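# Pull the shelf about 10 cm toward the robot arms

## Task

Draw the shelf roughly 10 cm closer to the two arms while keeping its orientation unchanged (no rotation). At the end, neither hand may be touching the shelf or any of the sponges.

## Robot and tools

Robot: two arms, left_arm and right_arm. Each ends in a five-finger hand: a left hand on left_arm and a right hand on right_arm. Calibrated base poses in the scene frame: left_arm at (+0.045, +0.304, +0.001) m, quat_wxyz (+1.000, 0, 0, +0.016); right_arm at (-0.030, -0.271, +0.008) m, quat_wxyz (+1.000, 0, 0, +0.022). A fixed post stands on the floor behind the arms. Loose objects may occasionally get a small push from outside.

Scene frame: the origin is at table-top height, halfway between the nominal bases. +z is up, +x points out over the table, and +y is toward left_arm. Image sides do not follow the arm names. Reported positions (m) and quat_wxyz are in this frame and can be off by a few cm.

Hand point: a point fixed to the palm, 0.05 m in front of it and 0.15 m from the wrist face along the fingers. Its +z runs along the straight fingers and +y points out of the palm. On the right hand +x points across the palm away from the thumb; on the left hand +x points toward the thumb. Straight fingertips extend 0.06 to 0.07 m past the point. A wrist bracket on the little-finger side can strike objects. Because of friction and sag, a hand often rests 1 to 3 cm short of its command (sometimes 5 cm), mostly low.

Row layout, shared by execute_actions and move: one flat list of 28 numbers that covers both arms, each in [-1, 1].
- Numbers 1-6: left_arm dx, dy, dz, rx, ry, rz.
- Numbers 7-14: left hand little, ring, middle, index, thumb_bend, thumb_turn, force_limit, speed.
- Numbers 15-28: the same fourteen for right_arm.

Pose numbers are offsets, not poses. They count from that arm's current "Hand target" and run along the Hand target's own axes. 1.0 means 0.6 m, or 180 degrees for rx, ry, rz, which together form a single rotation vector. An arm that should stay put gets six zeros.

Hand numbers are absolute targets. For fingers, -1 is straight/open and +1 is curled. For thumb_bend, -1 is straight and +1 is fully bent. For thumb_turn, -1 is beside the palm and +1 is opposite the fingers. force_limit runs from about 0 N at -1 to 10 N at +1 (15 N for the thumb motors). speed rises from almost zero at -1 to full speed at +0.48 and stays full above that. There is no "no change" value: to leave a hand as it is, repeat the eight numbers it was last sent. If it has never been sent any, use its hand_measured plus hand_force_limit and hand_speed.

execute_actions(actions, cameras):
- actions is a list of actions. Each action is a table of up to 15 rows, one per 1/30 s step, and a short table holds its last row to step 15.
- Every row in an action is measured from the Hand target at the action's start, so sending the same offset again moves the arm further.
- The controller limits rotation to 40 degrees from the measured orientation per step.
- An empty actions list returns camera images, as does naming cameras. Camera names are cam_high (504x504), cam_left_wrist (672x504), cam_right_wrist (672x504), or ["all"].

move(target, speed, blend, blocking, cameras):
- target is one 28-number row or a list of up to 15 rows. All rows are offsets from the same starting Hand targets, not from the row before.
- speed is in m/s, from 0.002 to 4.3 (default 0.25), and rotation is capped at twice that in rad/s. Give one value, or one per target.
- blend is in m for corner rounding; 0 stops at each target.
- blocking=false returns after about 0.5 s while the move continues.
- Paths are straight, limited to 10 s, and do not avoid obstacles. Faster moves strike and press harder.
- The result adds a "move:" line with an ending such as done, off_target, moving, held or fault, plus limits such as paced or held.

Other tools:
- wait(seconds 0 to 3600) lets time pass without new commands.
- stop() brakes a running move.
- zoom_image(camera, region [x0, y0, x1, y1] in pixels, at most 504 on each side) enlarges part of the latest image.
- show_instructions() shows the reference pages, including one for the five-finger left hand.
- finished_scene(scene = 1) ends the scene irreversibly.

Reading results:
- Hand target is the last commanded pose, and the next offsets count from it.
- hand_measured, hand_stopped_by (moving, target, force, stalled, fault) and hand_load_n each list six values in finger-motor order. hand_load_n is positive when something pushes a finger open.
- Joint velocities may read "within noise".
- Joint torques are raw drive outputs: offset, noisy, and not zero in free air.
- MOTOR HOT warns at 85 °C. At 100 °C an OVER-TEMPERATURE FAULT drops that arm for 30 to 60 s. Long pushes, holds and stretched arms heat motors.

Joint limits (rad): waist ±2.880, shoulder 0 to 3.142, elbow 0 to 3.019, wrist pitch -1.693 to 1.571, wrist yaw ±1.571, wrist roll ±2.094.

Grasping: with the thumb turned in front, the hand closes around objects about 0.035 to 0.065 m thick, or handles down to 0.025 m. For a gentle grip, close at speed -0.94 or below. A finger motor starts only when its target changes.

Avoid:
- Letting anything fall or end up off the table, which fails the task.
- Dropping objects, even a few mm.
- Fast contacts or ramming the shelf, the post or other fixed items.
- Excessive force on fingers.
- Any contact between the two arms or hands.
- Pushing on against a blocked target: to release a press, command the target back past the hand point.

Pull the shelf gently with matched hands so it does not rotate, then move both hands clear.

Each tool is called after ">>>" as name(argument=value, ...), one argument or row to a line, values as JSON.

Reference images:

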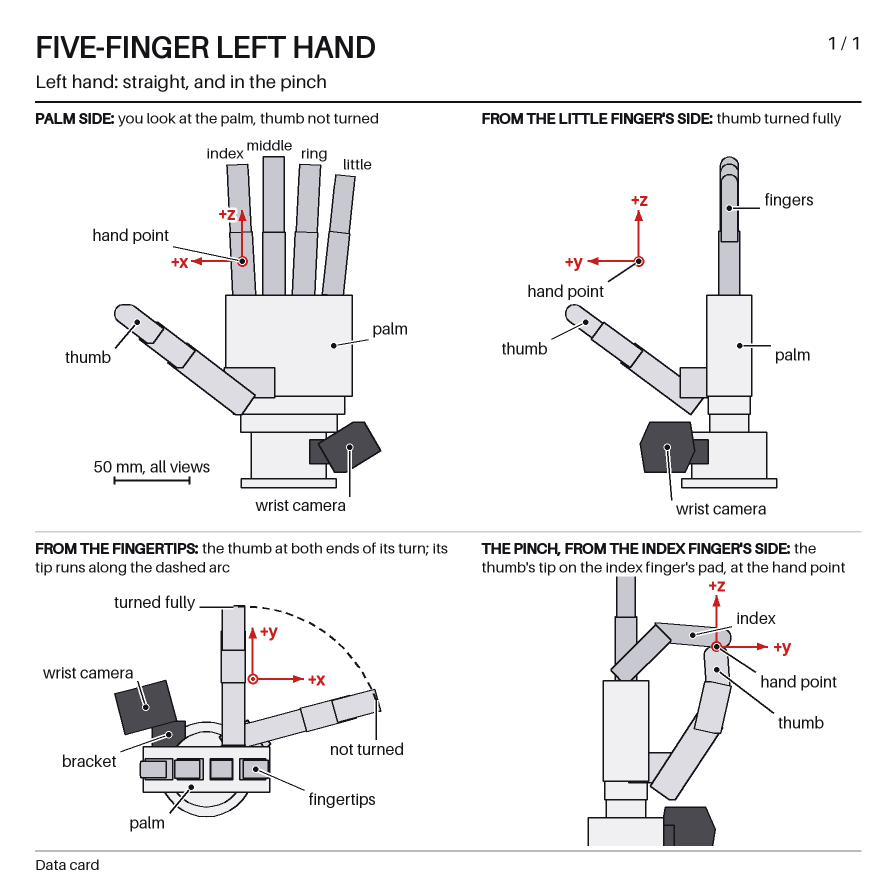

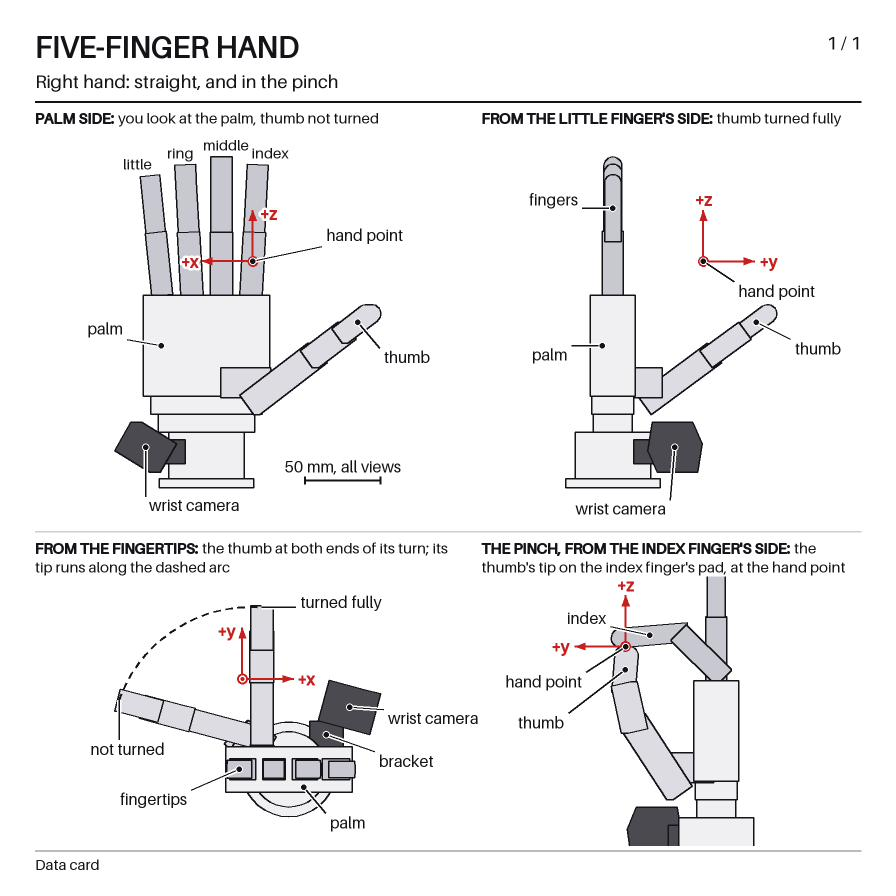

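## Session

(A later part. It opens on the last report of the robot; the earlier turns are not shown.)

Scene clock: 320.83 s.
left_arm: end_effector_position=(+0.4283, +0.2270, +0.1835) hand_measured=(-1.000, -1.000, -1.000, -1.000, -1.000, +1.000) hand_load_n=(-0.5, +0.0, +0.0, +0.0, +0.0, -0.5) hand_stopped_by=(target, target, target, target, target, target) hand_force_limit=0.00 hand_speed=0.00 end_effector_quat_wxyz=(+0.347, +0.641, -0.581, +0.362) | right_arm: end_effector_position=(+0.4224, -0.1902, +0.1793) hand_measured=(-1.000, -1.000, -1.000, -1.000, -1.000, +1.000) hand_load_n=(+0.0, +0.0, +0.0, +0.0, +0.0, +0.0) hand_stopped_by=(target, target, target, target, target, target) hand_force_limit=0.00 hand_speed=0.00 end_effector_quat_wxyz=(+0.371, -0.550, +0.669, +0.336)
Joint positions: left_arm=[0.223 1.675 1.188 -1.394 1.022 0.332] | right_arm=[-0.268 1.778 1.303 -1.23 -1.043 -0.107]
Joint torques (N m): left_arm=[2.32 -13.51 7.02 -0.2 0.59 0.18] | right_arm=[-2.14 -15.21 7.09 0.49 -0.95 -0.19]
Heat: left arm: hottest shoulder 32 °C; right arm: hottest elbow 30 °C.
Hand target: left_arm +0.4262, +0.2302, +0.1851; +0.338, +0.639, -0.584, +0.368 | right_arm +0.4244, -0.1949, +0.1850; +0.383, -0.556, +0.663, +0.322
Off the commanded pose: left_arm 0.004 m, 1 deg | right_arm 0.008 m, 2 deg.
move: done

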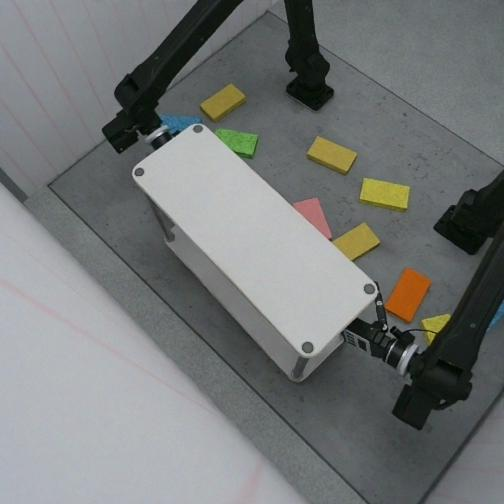

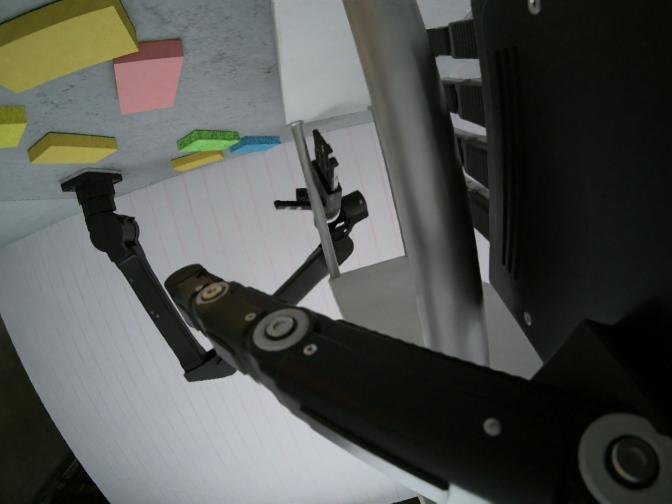

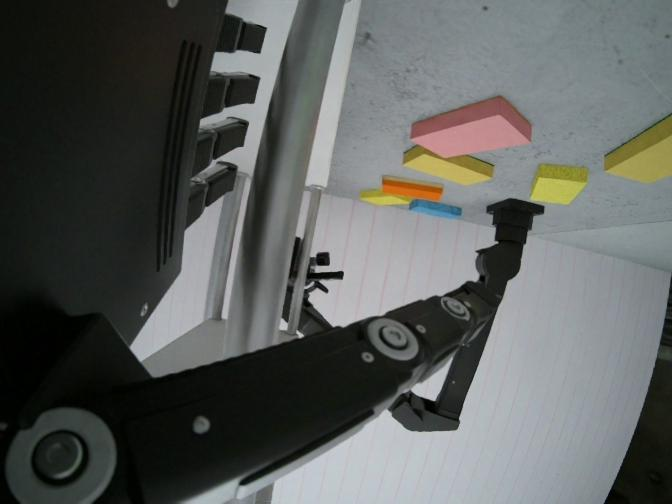

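>>> move(
  target=[
    [0,0,0,0,0,0,-1,-1,-1,-1,-1,1,0,0,0.00145,0.0164,-0.0025,0,0,0,-1,-1,-1,-1,-1,1,0,0],
    [-0.00078,0.0166,-0.0013,0,0,0,-1,-1,-1,-1,-1,1,0,0,0.0029,0.0328,-0.005,0,0,0,-1,-1,-1,-1,-1,1,0,0],
  ],
  speed=0.04,
  cameras=["all"],
)

Scene clock: 326.47 s.
left_arm: end_effector_position=(+0.4214, +0.2282, +0.1837) hand_measured=(-1.000, -1.000, -1.000, -1.000, -1.000, +1.000) hand_load_n=(+0.0, +0.0, +0.5, +0.0, +0.0, +0.0) hand_stopped_by=(target, target, target, target, target, target) hand_force_limit=0.00 hand_speed=0.00 end_effector_quat_wxyz=(+0.346, +0.642, -0.580, +0.363) | right_arm: end_effector_position=(+0.4048, -0.1910, +0.1791) hand_measured=(-1.000, -1.000, -1.000, -1.000, -1.000, +1.000) hand_load_n=(+0.0, +0.0, +0.0, +0.0, +0.0, -0.5) hand_stopped_by=(target, target, target, target, target, target) hand_force_limit=0.00 hand_speed=0.00 end_effector_quat_wxyz=(+0.375, -0.553, +0.666, +0.332)
Joint positions: left_arm=[0.23 1.658 1.166 -1.393 1.021 0.337] | right_arm=[-0.278 1.738 1.248 -1.222 -1.043 -0.13]
Joint torques (N m): left_arm=[2.08 -13.57 6.45 -0.35 0.53 0.23] | right_arm=[-2.08 -14.92 6.67 0.14 -0.9 -0.19]
Heat: left arm: hottest shoulder 32 °C; right arm: hottest elbow 30 °C.
Hand target: left_arm +0.4162, +0.2302, +0.1851; +0.338, +0.639, -0.584, +0.368 | right_arm +0.4044, -0.1950, +0.1849; +0.383, -0.556, +0.664, +0.322
Off the commanded pose: left_arm 0.006 m, 1 deg | right_arm 0.007 m, 2 deg.
move: done

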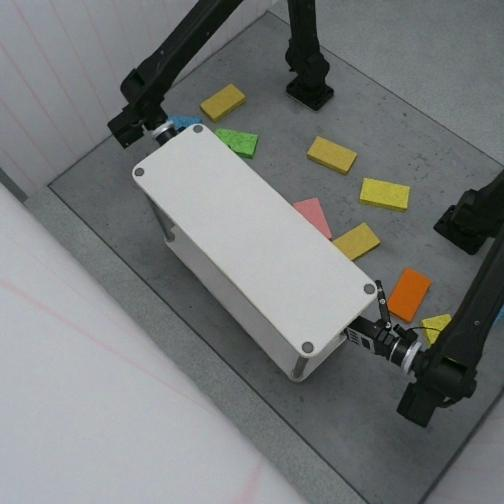

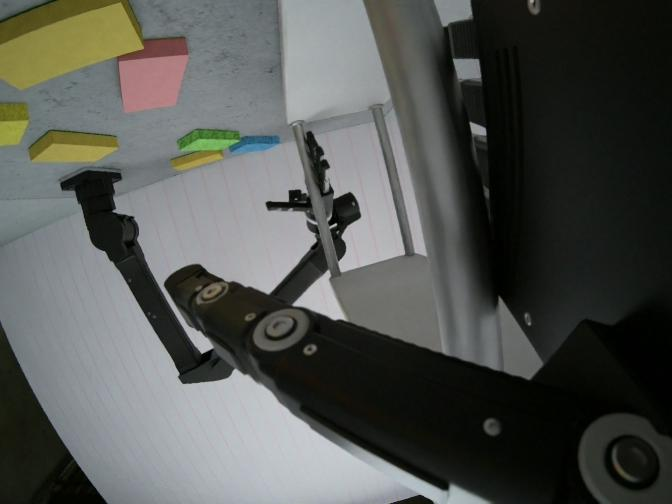

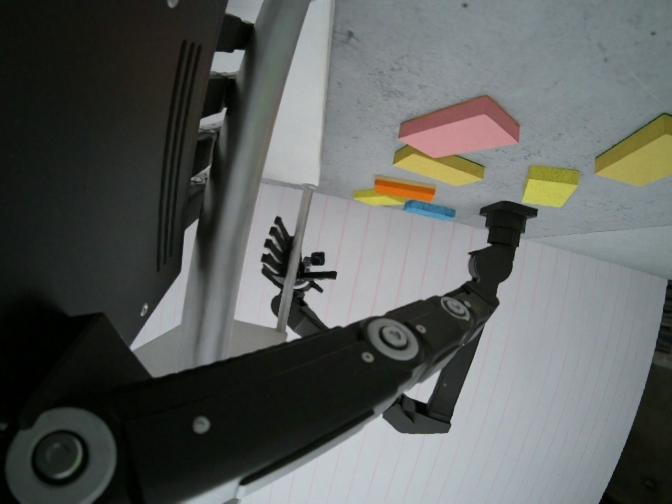

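>>> move(
  target=[
    [-0.00078,0.0166,-0.0013,0,0,0,-1,-1,-1,-1,-1,1,0,0,0.00145,0.0164,-0.0025,0,0,0,-1,-1,-1,-1,-1,1,0,0],
  ],
  speed=0.04,
  cameras=["all"],
)

Scene clock: 330.33 s.
left_arm: end_effector_position=(+0.4156, +0.2288, +0.1836) hand_measured=(-1.000, -1.000, -1.000, -1.000, -1.000, +1.000) hand_load_n=(+0.0, +0.0, +0.0, +0.0, +0.0, +0.0) hand_stopped_by=(target, target, target, target, target, target) hand_force_limit=0.00 hand_speed=0.00 end_effector_quat_wxyz=(+0.345, +0.644, -0.578, +0.365) | right_arm: end_effector_position=(+0.3988, -0.1915, +0.1778) hand_measured=(-1.000, -1.000, -1.000, -1.000, -1.000, +1.000) hand_load_n=(+0.0, +0.0, +0.0, +0.0, +0.0, -0.5) hand_stopped_by=(target, target, target, target, target, target) hand_force_limit=0.00 hand_speed=0.00 end_effector_quat_wxyz=(+0.381, -0.561, +0.660, +0.325)
Joint positions: left_arm=[0.237 1.642 1.146 -1.387 1.022 0.337] | right_arm=[-0.281 1.721 1.227 -1.208 -1.043 -0.15]
Joint torques (N m): left_arm=[2.02 -13.68 5.87 -0.69 0.42 0.35] | right_arm=[-2.2 -14.97 6.11 -0.38 -0.89 -0.04]
Motor temperatures (°C): left_arm=[28 32 30 25 27 24] | right_arm=[27 27 30 23 29 27]
Heat: left arm: hottest shoulder 32 °C; right arm: hottest elbow 30 °C.
Hand target: left_arm +0.4062, +0.2303, +0.1850; +0.338, +0.639, -0.584, +0.368 | right_arm +0.3945, -0.1950, +0.1850; +0.383, -0.557, +0.663, +0.322
Off the commanded pose: left_arm 0.010 m, 1 deg | right_arm 0.009 m, 1 deg.
move: done

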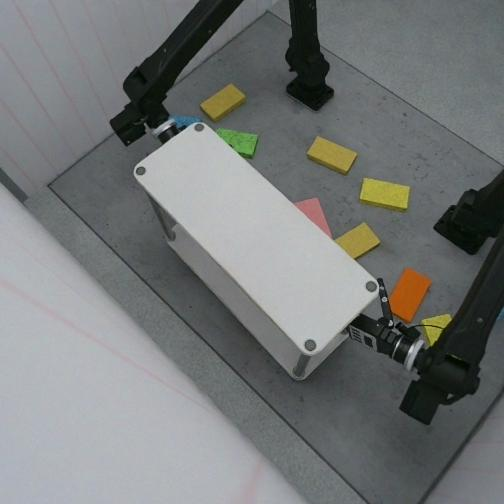

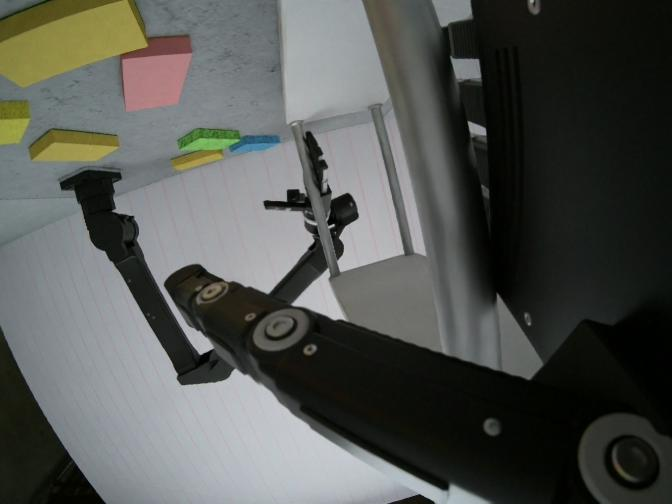

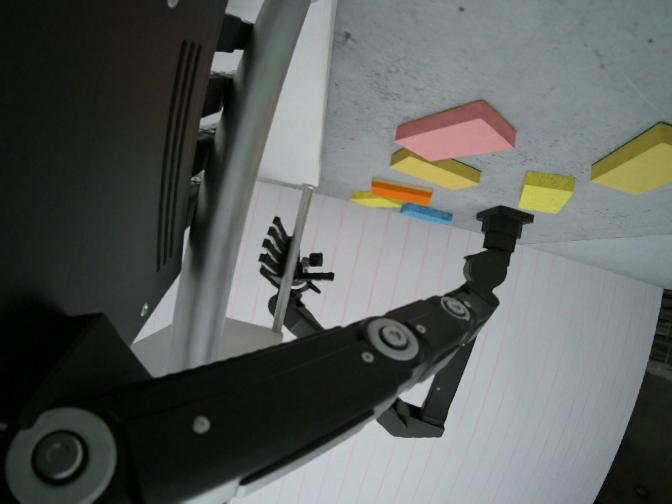

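>>> move(
  target=[
    [-0.00312,0.0663,-0.005,0,0,0,-1,-1,-1,-1,-1,1,0,0,0.0058,0.0657,-0.0099,0,0,0,-1,-1,-1,-1,-1,1,0,0],
  ],
  speed=0.05,
  cameras=["all"],
)

Scene clock: 337.80 s.
left_arm: end_effector_position=(+0.3781, +0.2295, +0.1830) hand_measured=(-1.000, -1.000, -1.000, -1.000, -1.000, +1.000) hand_load_n=(+0.0, +0.0, +0.0, +0.0, +0.0, -0.5) hand_stopped_by=(target, target, target, target, target, target) hand_force_limit=0.00 hand_speed=0.00 end_effector_quat_wxyz=(+0.337, +0.641, -0.582, +0.371) | right_arm: end_effector_position=(+0.3615, -0.1930, +0.1782) hand_measured=(-1.000, -1.000, -1.000, -1.000, -1.000, +1.000) hand_load_n=(+0.0, +0.0, +0.0, +0.0, +0.0, +0.0) hand_stopped_by=(target, target, target, target, target, target) hand_force_limit=0.00 hand_speed=0.00 end_effector_quat_wxyz=(+0.386, -0.562, +0.658, +0.319)
Joint positions: left_arm=[0.264 1.555 1.04 -1.387 1.015 0.384] | right_arm=[-0.305 1.637 1.117 -1.204 -1.043 -0.193]
Joint torques (N m): left_arm=[2.14 -12.16 5.96 -1.63 0.33 0.35] | right_arm=[-2.14 -13.57 5.93 -1.1 -0.74 -0.07]
Heat: left arm: hottest shoulder 32 °C; right arm: hottest elbow 29 °C.
Hand target: left_arm +0.3663, +0.2302, +0.1851; +0.338, +0.639, -0.584, +0.369 | right_arm +0.3544, -0.1949, +0.1849; +0.383, -0.556, +0.663, +0.322
Off the commanded pose: left_arm 0.012 m, 0 deg | right_arm 0.010 m, 1 deg.
move: off_target (left_arm)

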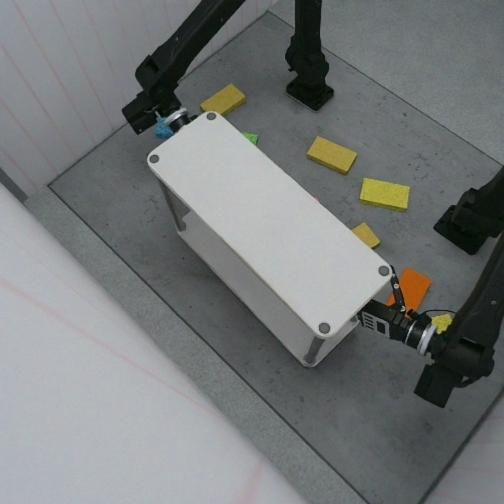

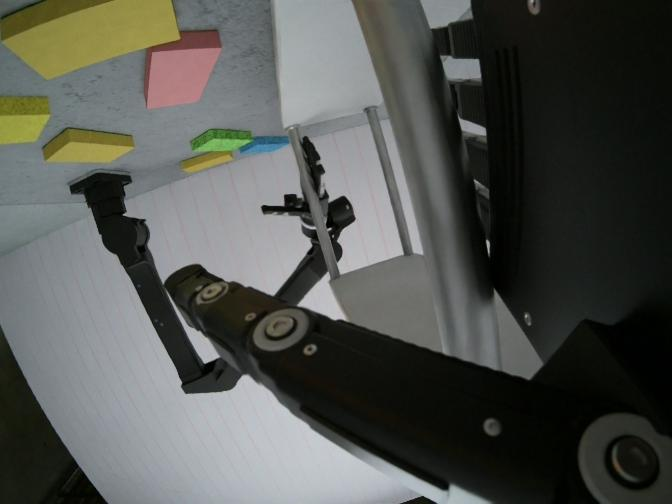

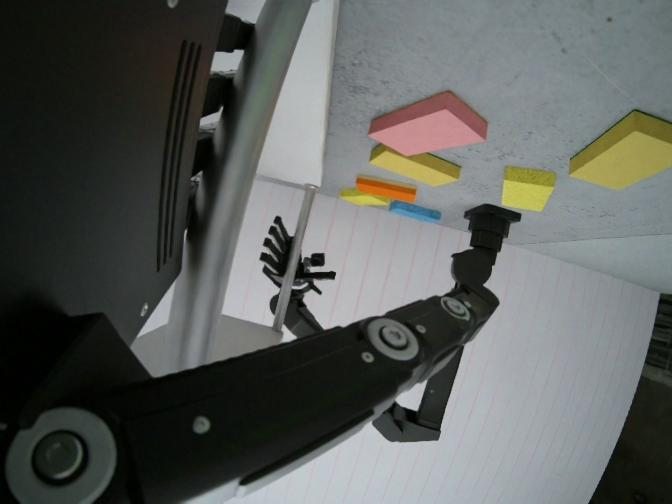

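>>> zoom_image(
  camera="cam_high",
  region=[130, 90, 250, 210],
)

>>> zoom_image(
  camera="cam_high",
  region=[290, 240, 410, 360],
)

Scaled by 4.200.

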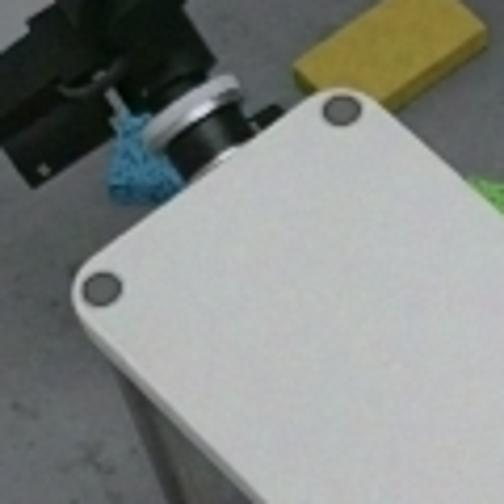

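Scaled by 4.200.

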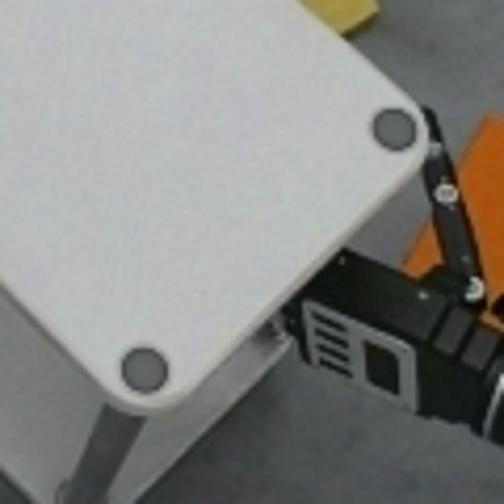

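>>> move(
  target=[
    [-0.0038,0.0812,-0.0062,0,0,0,-1,-1,-1,-1,-1,1,0,0,0.0075,0.0854,-0.0129,0,0,0,-1,-1,-1,-1,-1,1,0,0],
  ],
  speed=0.05,
  cameras=["cam_high","cam_left_wrist","cam_right_wrist"],
)

>>> zoom_image(
  camera="cam_high",
  region=[150, 70, 270, 190],
)

>>> zoom_image(
  camera="cam_high",
  region=[310, 220, 430, 340],
)

Scene clock: 353.37 s.
left_arm: end_effector_position=(+0.3288, +0.2303, +0.1836) hand_measured=(-1.000, -1.000, -1.000, -1.000, -1.000, +1.000) hand_load_n=(+0.0, +0.0, +0.0, +0.0, +0.0, -0.5) hand_stopped_by=(target, target, target, target, target, target) hand_force_limit=0.00 hand_speed=0.00 end_effector_quat_wxyz=(+0.336, +0.641, -0.582, +0.371) | right_arm: end_effector_position=(+0.3133, -0.1946, +0.1786) hand_measured=(-1.000, -1.000, -1.000, -1.000, -1.000, +1.000) hand_load_n=(+0.0, +0.0, +0.0, +0.0, +0.0, -0.5) hand_stopped_by=(target, target, target, target, target, target) hand_force_limit=0.00 hand_speed=0.00 end_effector_quat_wxyz=(+0.390, -0.562, +0.659, +0.314)
Joint positions: left_arm=[0.308 1.451 0.921 -1.434 1 0.46] | right_arm=[-0.343 1.529 0.988 -1.223 -1.038 -0.252]
Joint torques (N m): left_arm=[2.02 -10.46 5.87 -1.76 0.28 0.36] | right_arm=[-2.08 -11.75 5.64 -1.91 -0.63 -0.18]
Heat: left arm: hottest shoulder 31 °C; right arm: hottest elbow 29 °C.
Hand target: left_arm +0.3174, +0.2303, +0.1849; +0.338, +0.639, -0.584, +0.368 | right_arm +0.3024, -0.1949, +0.1849; +0.383, -0.556, +0.664, +0.322
Off the commanded pose: left_arm 0.012 m, 1 deg | right_arm 0.013 m, 1 deg.
move: off_target (left_arm, right_arm)

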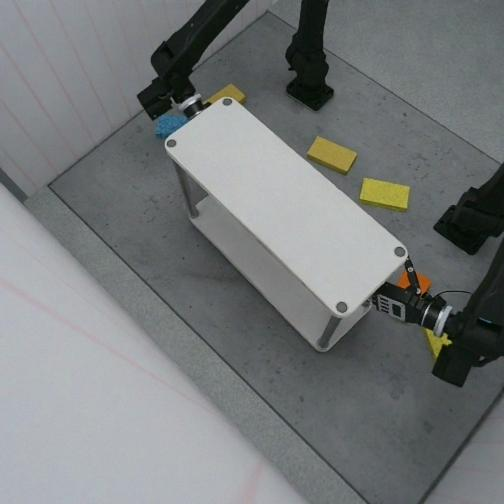

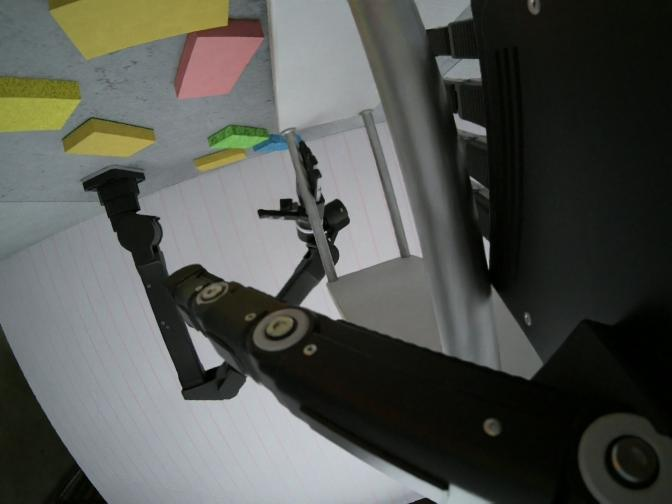

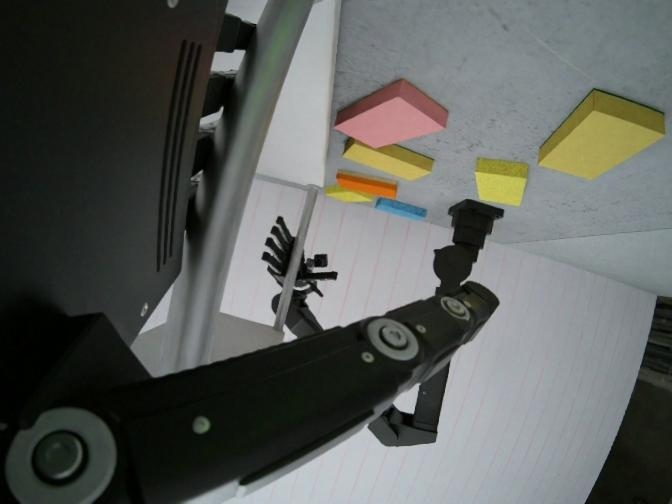

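Scaled by 4.200.

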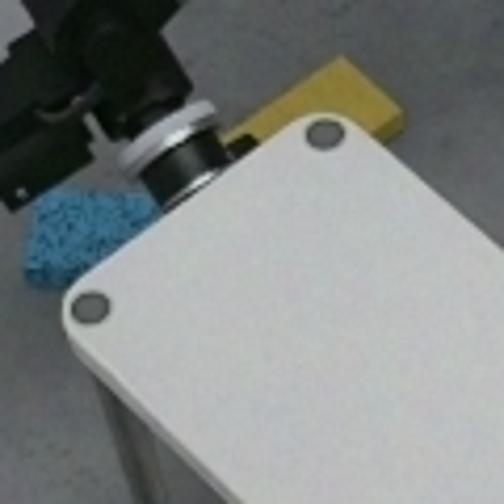

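Scaled by 4.200.

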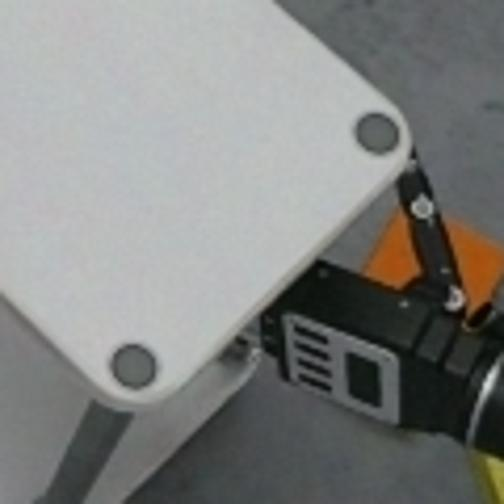

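>>> move(
  target=[
    [-0.0007,0.0149,-0.0011,0,0,0,-1,-1,-1,-1,-1,1,0,0,0.0017,0.0189,-0.0029,0,0,0,-1,-1,-1,-1,-1,1,0,0],
  ],
  speed=0.04,
  cameras=["cam_high","cam_left_wrist","cam_right_wrist"],
)

>>> zoom_image(
  camera="cam_high",
  region=[150, 70, 270, 190],
)

>>> zoom_image(
  camera="cam_high",
  region=[310, 220, 430, 340],
)

Scene clock: 363.10 s.
left_arm: end_effector_position=(+0.3194, +0.2302, +0.1839) hand_measured=(-1.000, -1.000, -1.000, -1.000, -1.000, +1.000) hand_load_n=(+0.0, +0.0, +0.0, +0.0, +0.0, +0.0) hand_stopped_by=(target, target, target, target, target, target) hand_force_limit=0.00 hand_speed=0.00 end_effector_quat_wxyz=(+0.336, +0.641, -0.582, +0.371) | right_arm: end_effector_position=(+0.3022, -0.1948, +0.1785) hand_measured=(-1.000, -1.000, -1.000, -1.000, -1.000, +1.000) hand_load_n=(+0.0, +0.0, +0.0, +0.0, +0.0, +0.0) hand_stopped_by=(target, target, target, target, target, target) hand_force_limit=0.00 hand_speed=0.00 end_effector_quat_wxyz=(+0.390, -0.562, +0.659, +0.314)
Joint positions: left_arm=[0.317 1.432 0.9 -1.447 0.996 0.477] | right_arm=[-0.352 1.506 0.96 -1.233 -1.035 -0.269]
Joint torques (N m): left_arm=[2.14 -10.17 5.86 -1.7 0.27 0.33] | right_arm=[-1.96 -11.46 5.55 -1.95 -0.64 -0.19]
Heat: left arm: hottest shoulder 31 °C; right arm: hottest shoulder 28 °C.
Hand target: left_arm +0.3084, +0.2302, +0.1849; +0.338, +0.639, -0.584, +0.368 | right_arm +0.2909, -0.1949, +0.1849; +0.383, -0.556, +0.663, +0.322
Off the commanded pose: left_arm 0.011 m, 0 deg | right_arm 0.013 m, 2 deg.
move: off_target (left_arm, right_arm)

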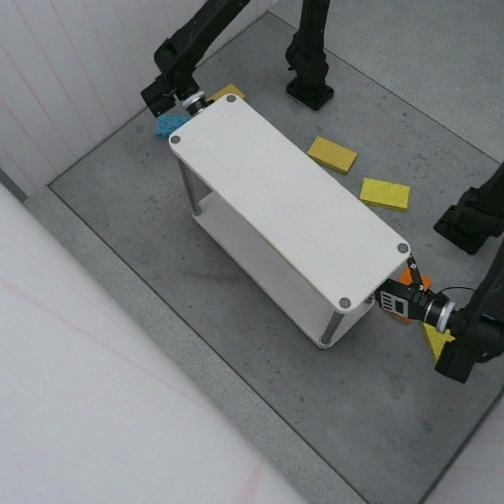

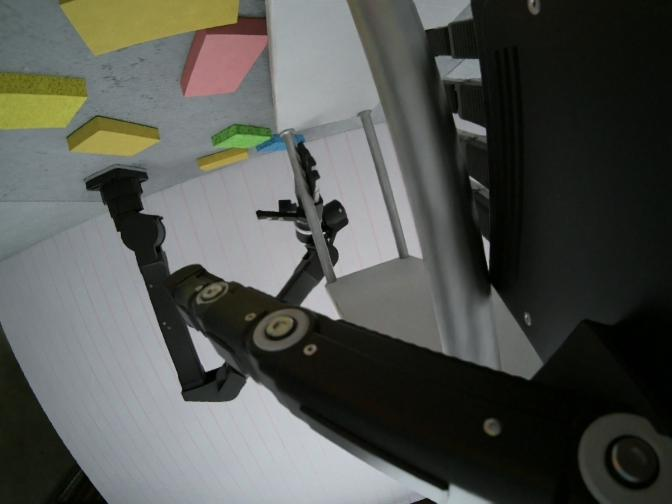

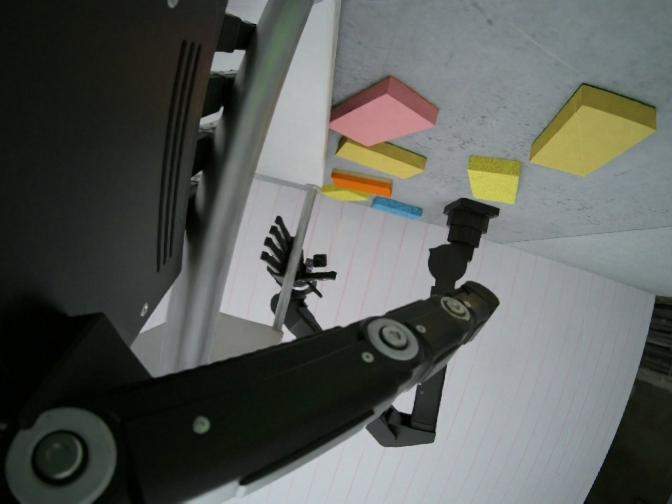

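Scaled by 4.200.

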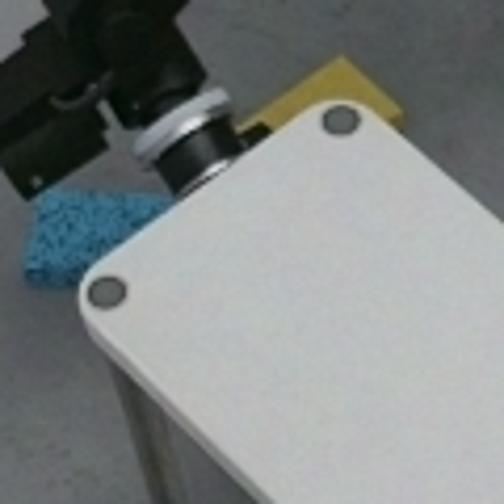

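Scaled by 4.200.

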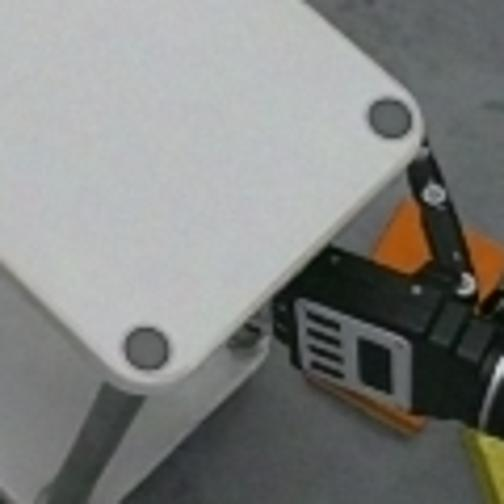

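>>> move(
  target=[
    [0.0031,-0.0663,0.005,0,0,0,-1,-1,-1,-1,-1,1,0,0,-0.0058,-0.0657,0.0099,0,0,0,-1,-1,-1,-1,-1,1,0,0],
  ],
  speed=0.06,
  cameras=["all"],
)

Scene clock: 371.17 s.
left_arm: end_effector_position=(+0.3316, +0.2282, +0.1798) hand_measured=(-1.000, -1.000, -1.000, -1.000, -1.000, +1.000) hand_load_n=(+0.0, +0.0, +0.0, +0.0, +0.0, +0.0) hand_stopped_by=(target, target, target, target, target, target) hand_force_limit=0.00 hand_speed=0.00 end_effector_quat_wxyz=(+0.352, +0.645, -0.575, +0.360) | right_arm: end_effector_position=(+0.3192, -0.1950, +0.1780) hand_measured=(-1.000, -1.000, -1.000, -1.000, -1.000, +1.000) hand_load_n=(+0.0, +0.0, +0.0, +0.0, +0.0, +0.0) hand_stopped_by=(target, target, target, target, target, target) hand_force_limit=0.00 hand_speed=0.00 end_effector_quat_wxyz=(+0.380, -0.552, +0.666, +0.326)
Joint positions: left_arm=[0.298 1.484 0.93 -1.443 0.998 0.448] | right_arm=[-0.34 1.556 1.009 -1.24 -1.035 -0.233]
Joint torques (N m): left_arm=[0.85 -8.41 11.33 -0.21 0.75 0.05] | right_arm=[-0.79 -9.52 9.47 -0.34 -0.9 0]
Heat: left arm: hottest shoulder 31 °C; right arm: hottest elbow 28 °C.
Hand target: left_arm +0.3482, +0.2302, +0.1850; +0.338, +0.639, -0.584, +0.368 | right_arm +0.3309, -0.1950, +0.1849; +0.383, -0.556, +0.664, +0.322
Off the commanded pose: left_arm 0.018 m, 2 deg | right_arm 0.014 m, 1 deg.
move: off_target (left_arm, right_arm)

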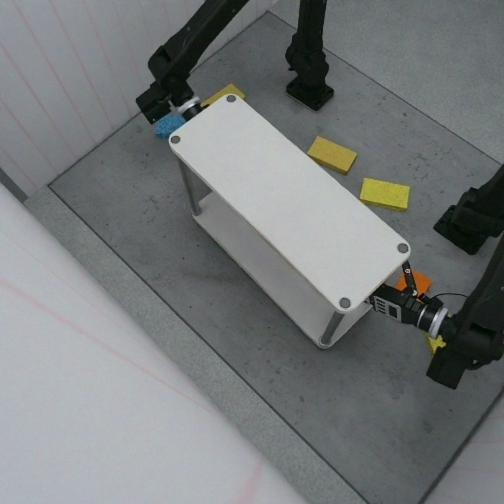

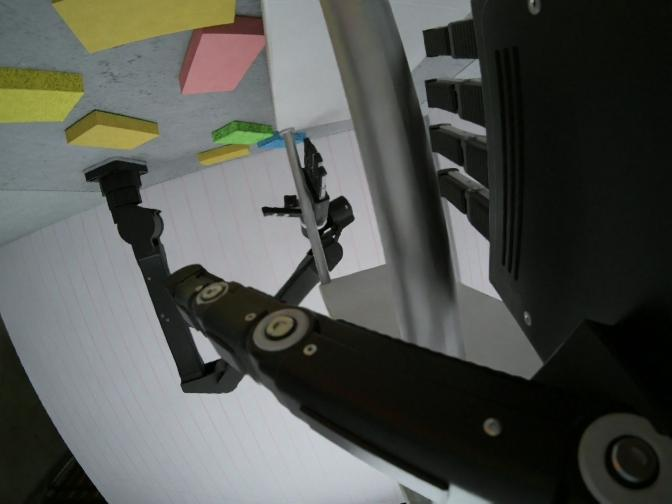

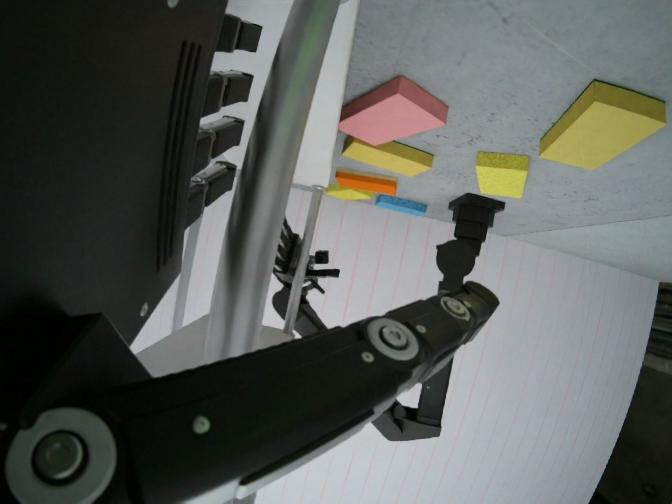

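>>> move(
  target=[
    [0.0016,-0.0332,0.0025,0,0,0,-1,-1,-1,-1,-1,1,0,0,-0.0022,-0.0246,0.0037,0,0,0,-1,-1,-1,-1,-1,1,0,0],
    [-0.0897,-0.0491,-0.1555,0,0,0,-1,-1,-1,-1,-1,1,0,0,0.1044,-0.0619,-0.1813,0,0,0,-1,-1,-1,-1,-1,1,0,0],
  ],
  speed=0.12,
  blend=[0.005,0],
  cameras=["all"],
)

Scene clock: 376.73 s.
left_arm: end_effector_position=(+0.3577, +0.3321, +0.1784) hand_measured=(-1.000, -1.000, -1.000, -1.000, -1.000, +1.000) hand_load_n=(+0.0, +0.0, +0.0, +0.0, +0.0, +0.0) hand_stopped_by=(target, target, target, target, target, target) hand_force_limit=0.00 hand_speed=0.00 end_effector_quat_wxyz=(+0.338, +0.648, -0.577, +0.365) | right_arm: end_effector_position=(+0.3382, -0.3193, +0.1800) hand_measured=(-1.000, -1.000, -1.000, -1.000, -1.000, +1.000) hand_load_n=(+0.0, +0.0, +0.0, +0.0, +0.0, +0.0) hand_stopped_by=(target, target, target, target, target, target) hand_force_limit=0.00 hand_speed=0.00 end_effector_quat_wxyz=(+0.381, -0.550, +0.667, +0.328)
Joint positions: left_arm=[0.519 1.676 1.148 -1.683 0.889 0.747] | right_arm=[-0.589 1.783 1.281 -1.639 -0.942 -0.648]
Joint torques (N m): left_arm=[1.61 -10.93 11.07 -1.78 0.37 0.16] | right_arm=[-1.38 -12.28 9.13 -1.43 -0.55 -0.23]
Heat: left arm: hottest shoulder 31 °C; right arm: hottest elbow 29 °C.
Hand target: left_arm +0.3681, +0.3402, +0.1850; +0.338, +0.639, -0.584, +0.369 | right_arm +0.3457, -0.3249, +0.1850; +0.383, -0.556, +0.664, +0.322
Off the commanded pose: left_arm 0.015 m, 1 deg | right_arm 0.011 m, 1 deg.
joint sent to its limit (left arm) — joint 4 (wrist pitch), lower limit. The joint targets still meet the commanded pose.
move: off_target (left_arm, right_arm)

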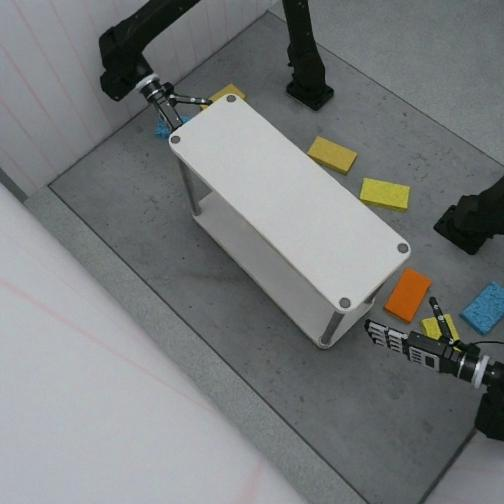

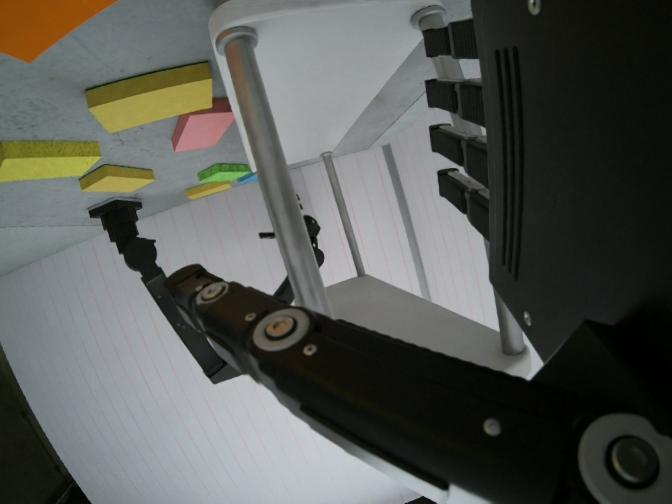

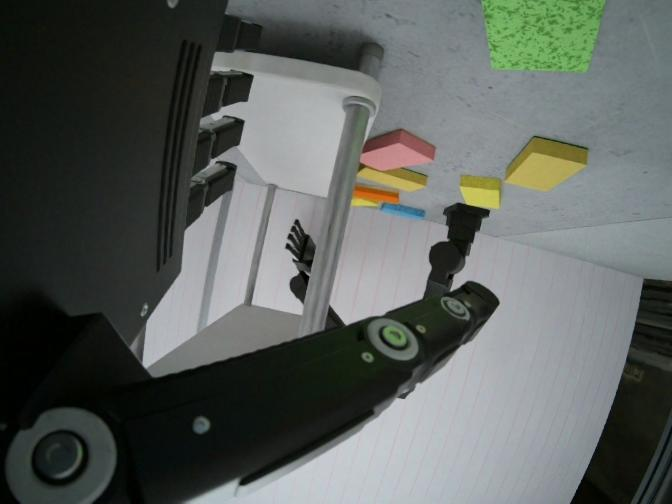

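>>> finished_scene(
)

The scene is finished: the task was done.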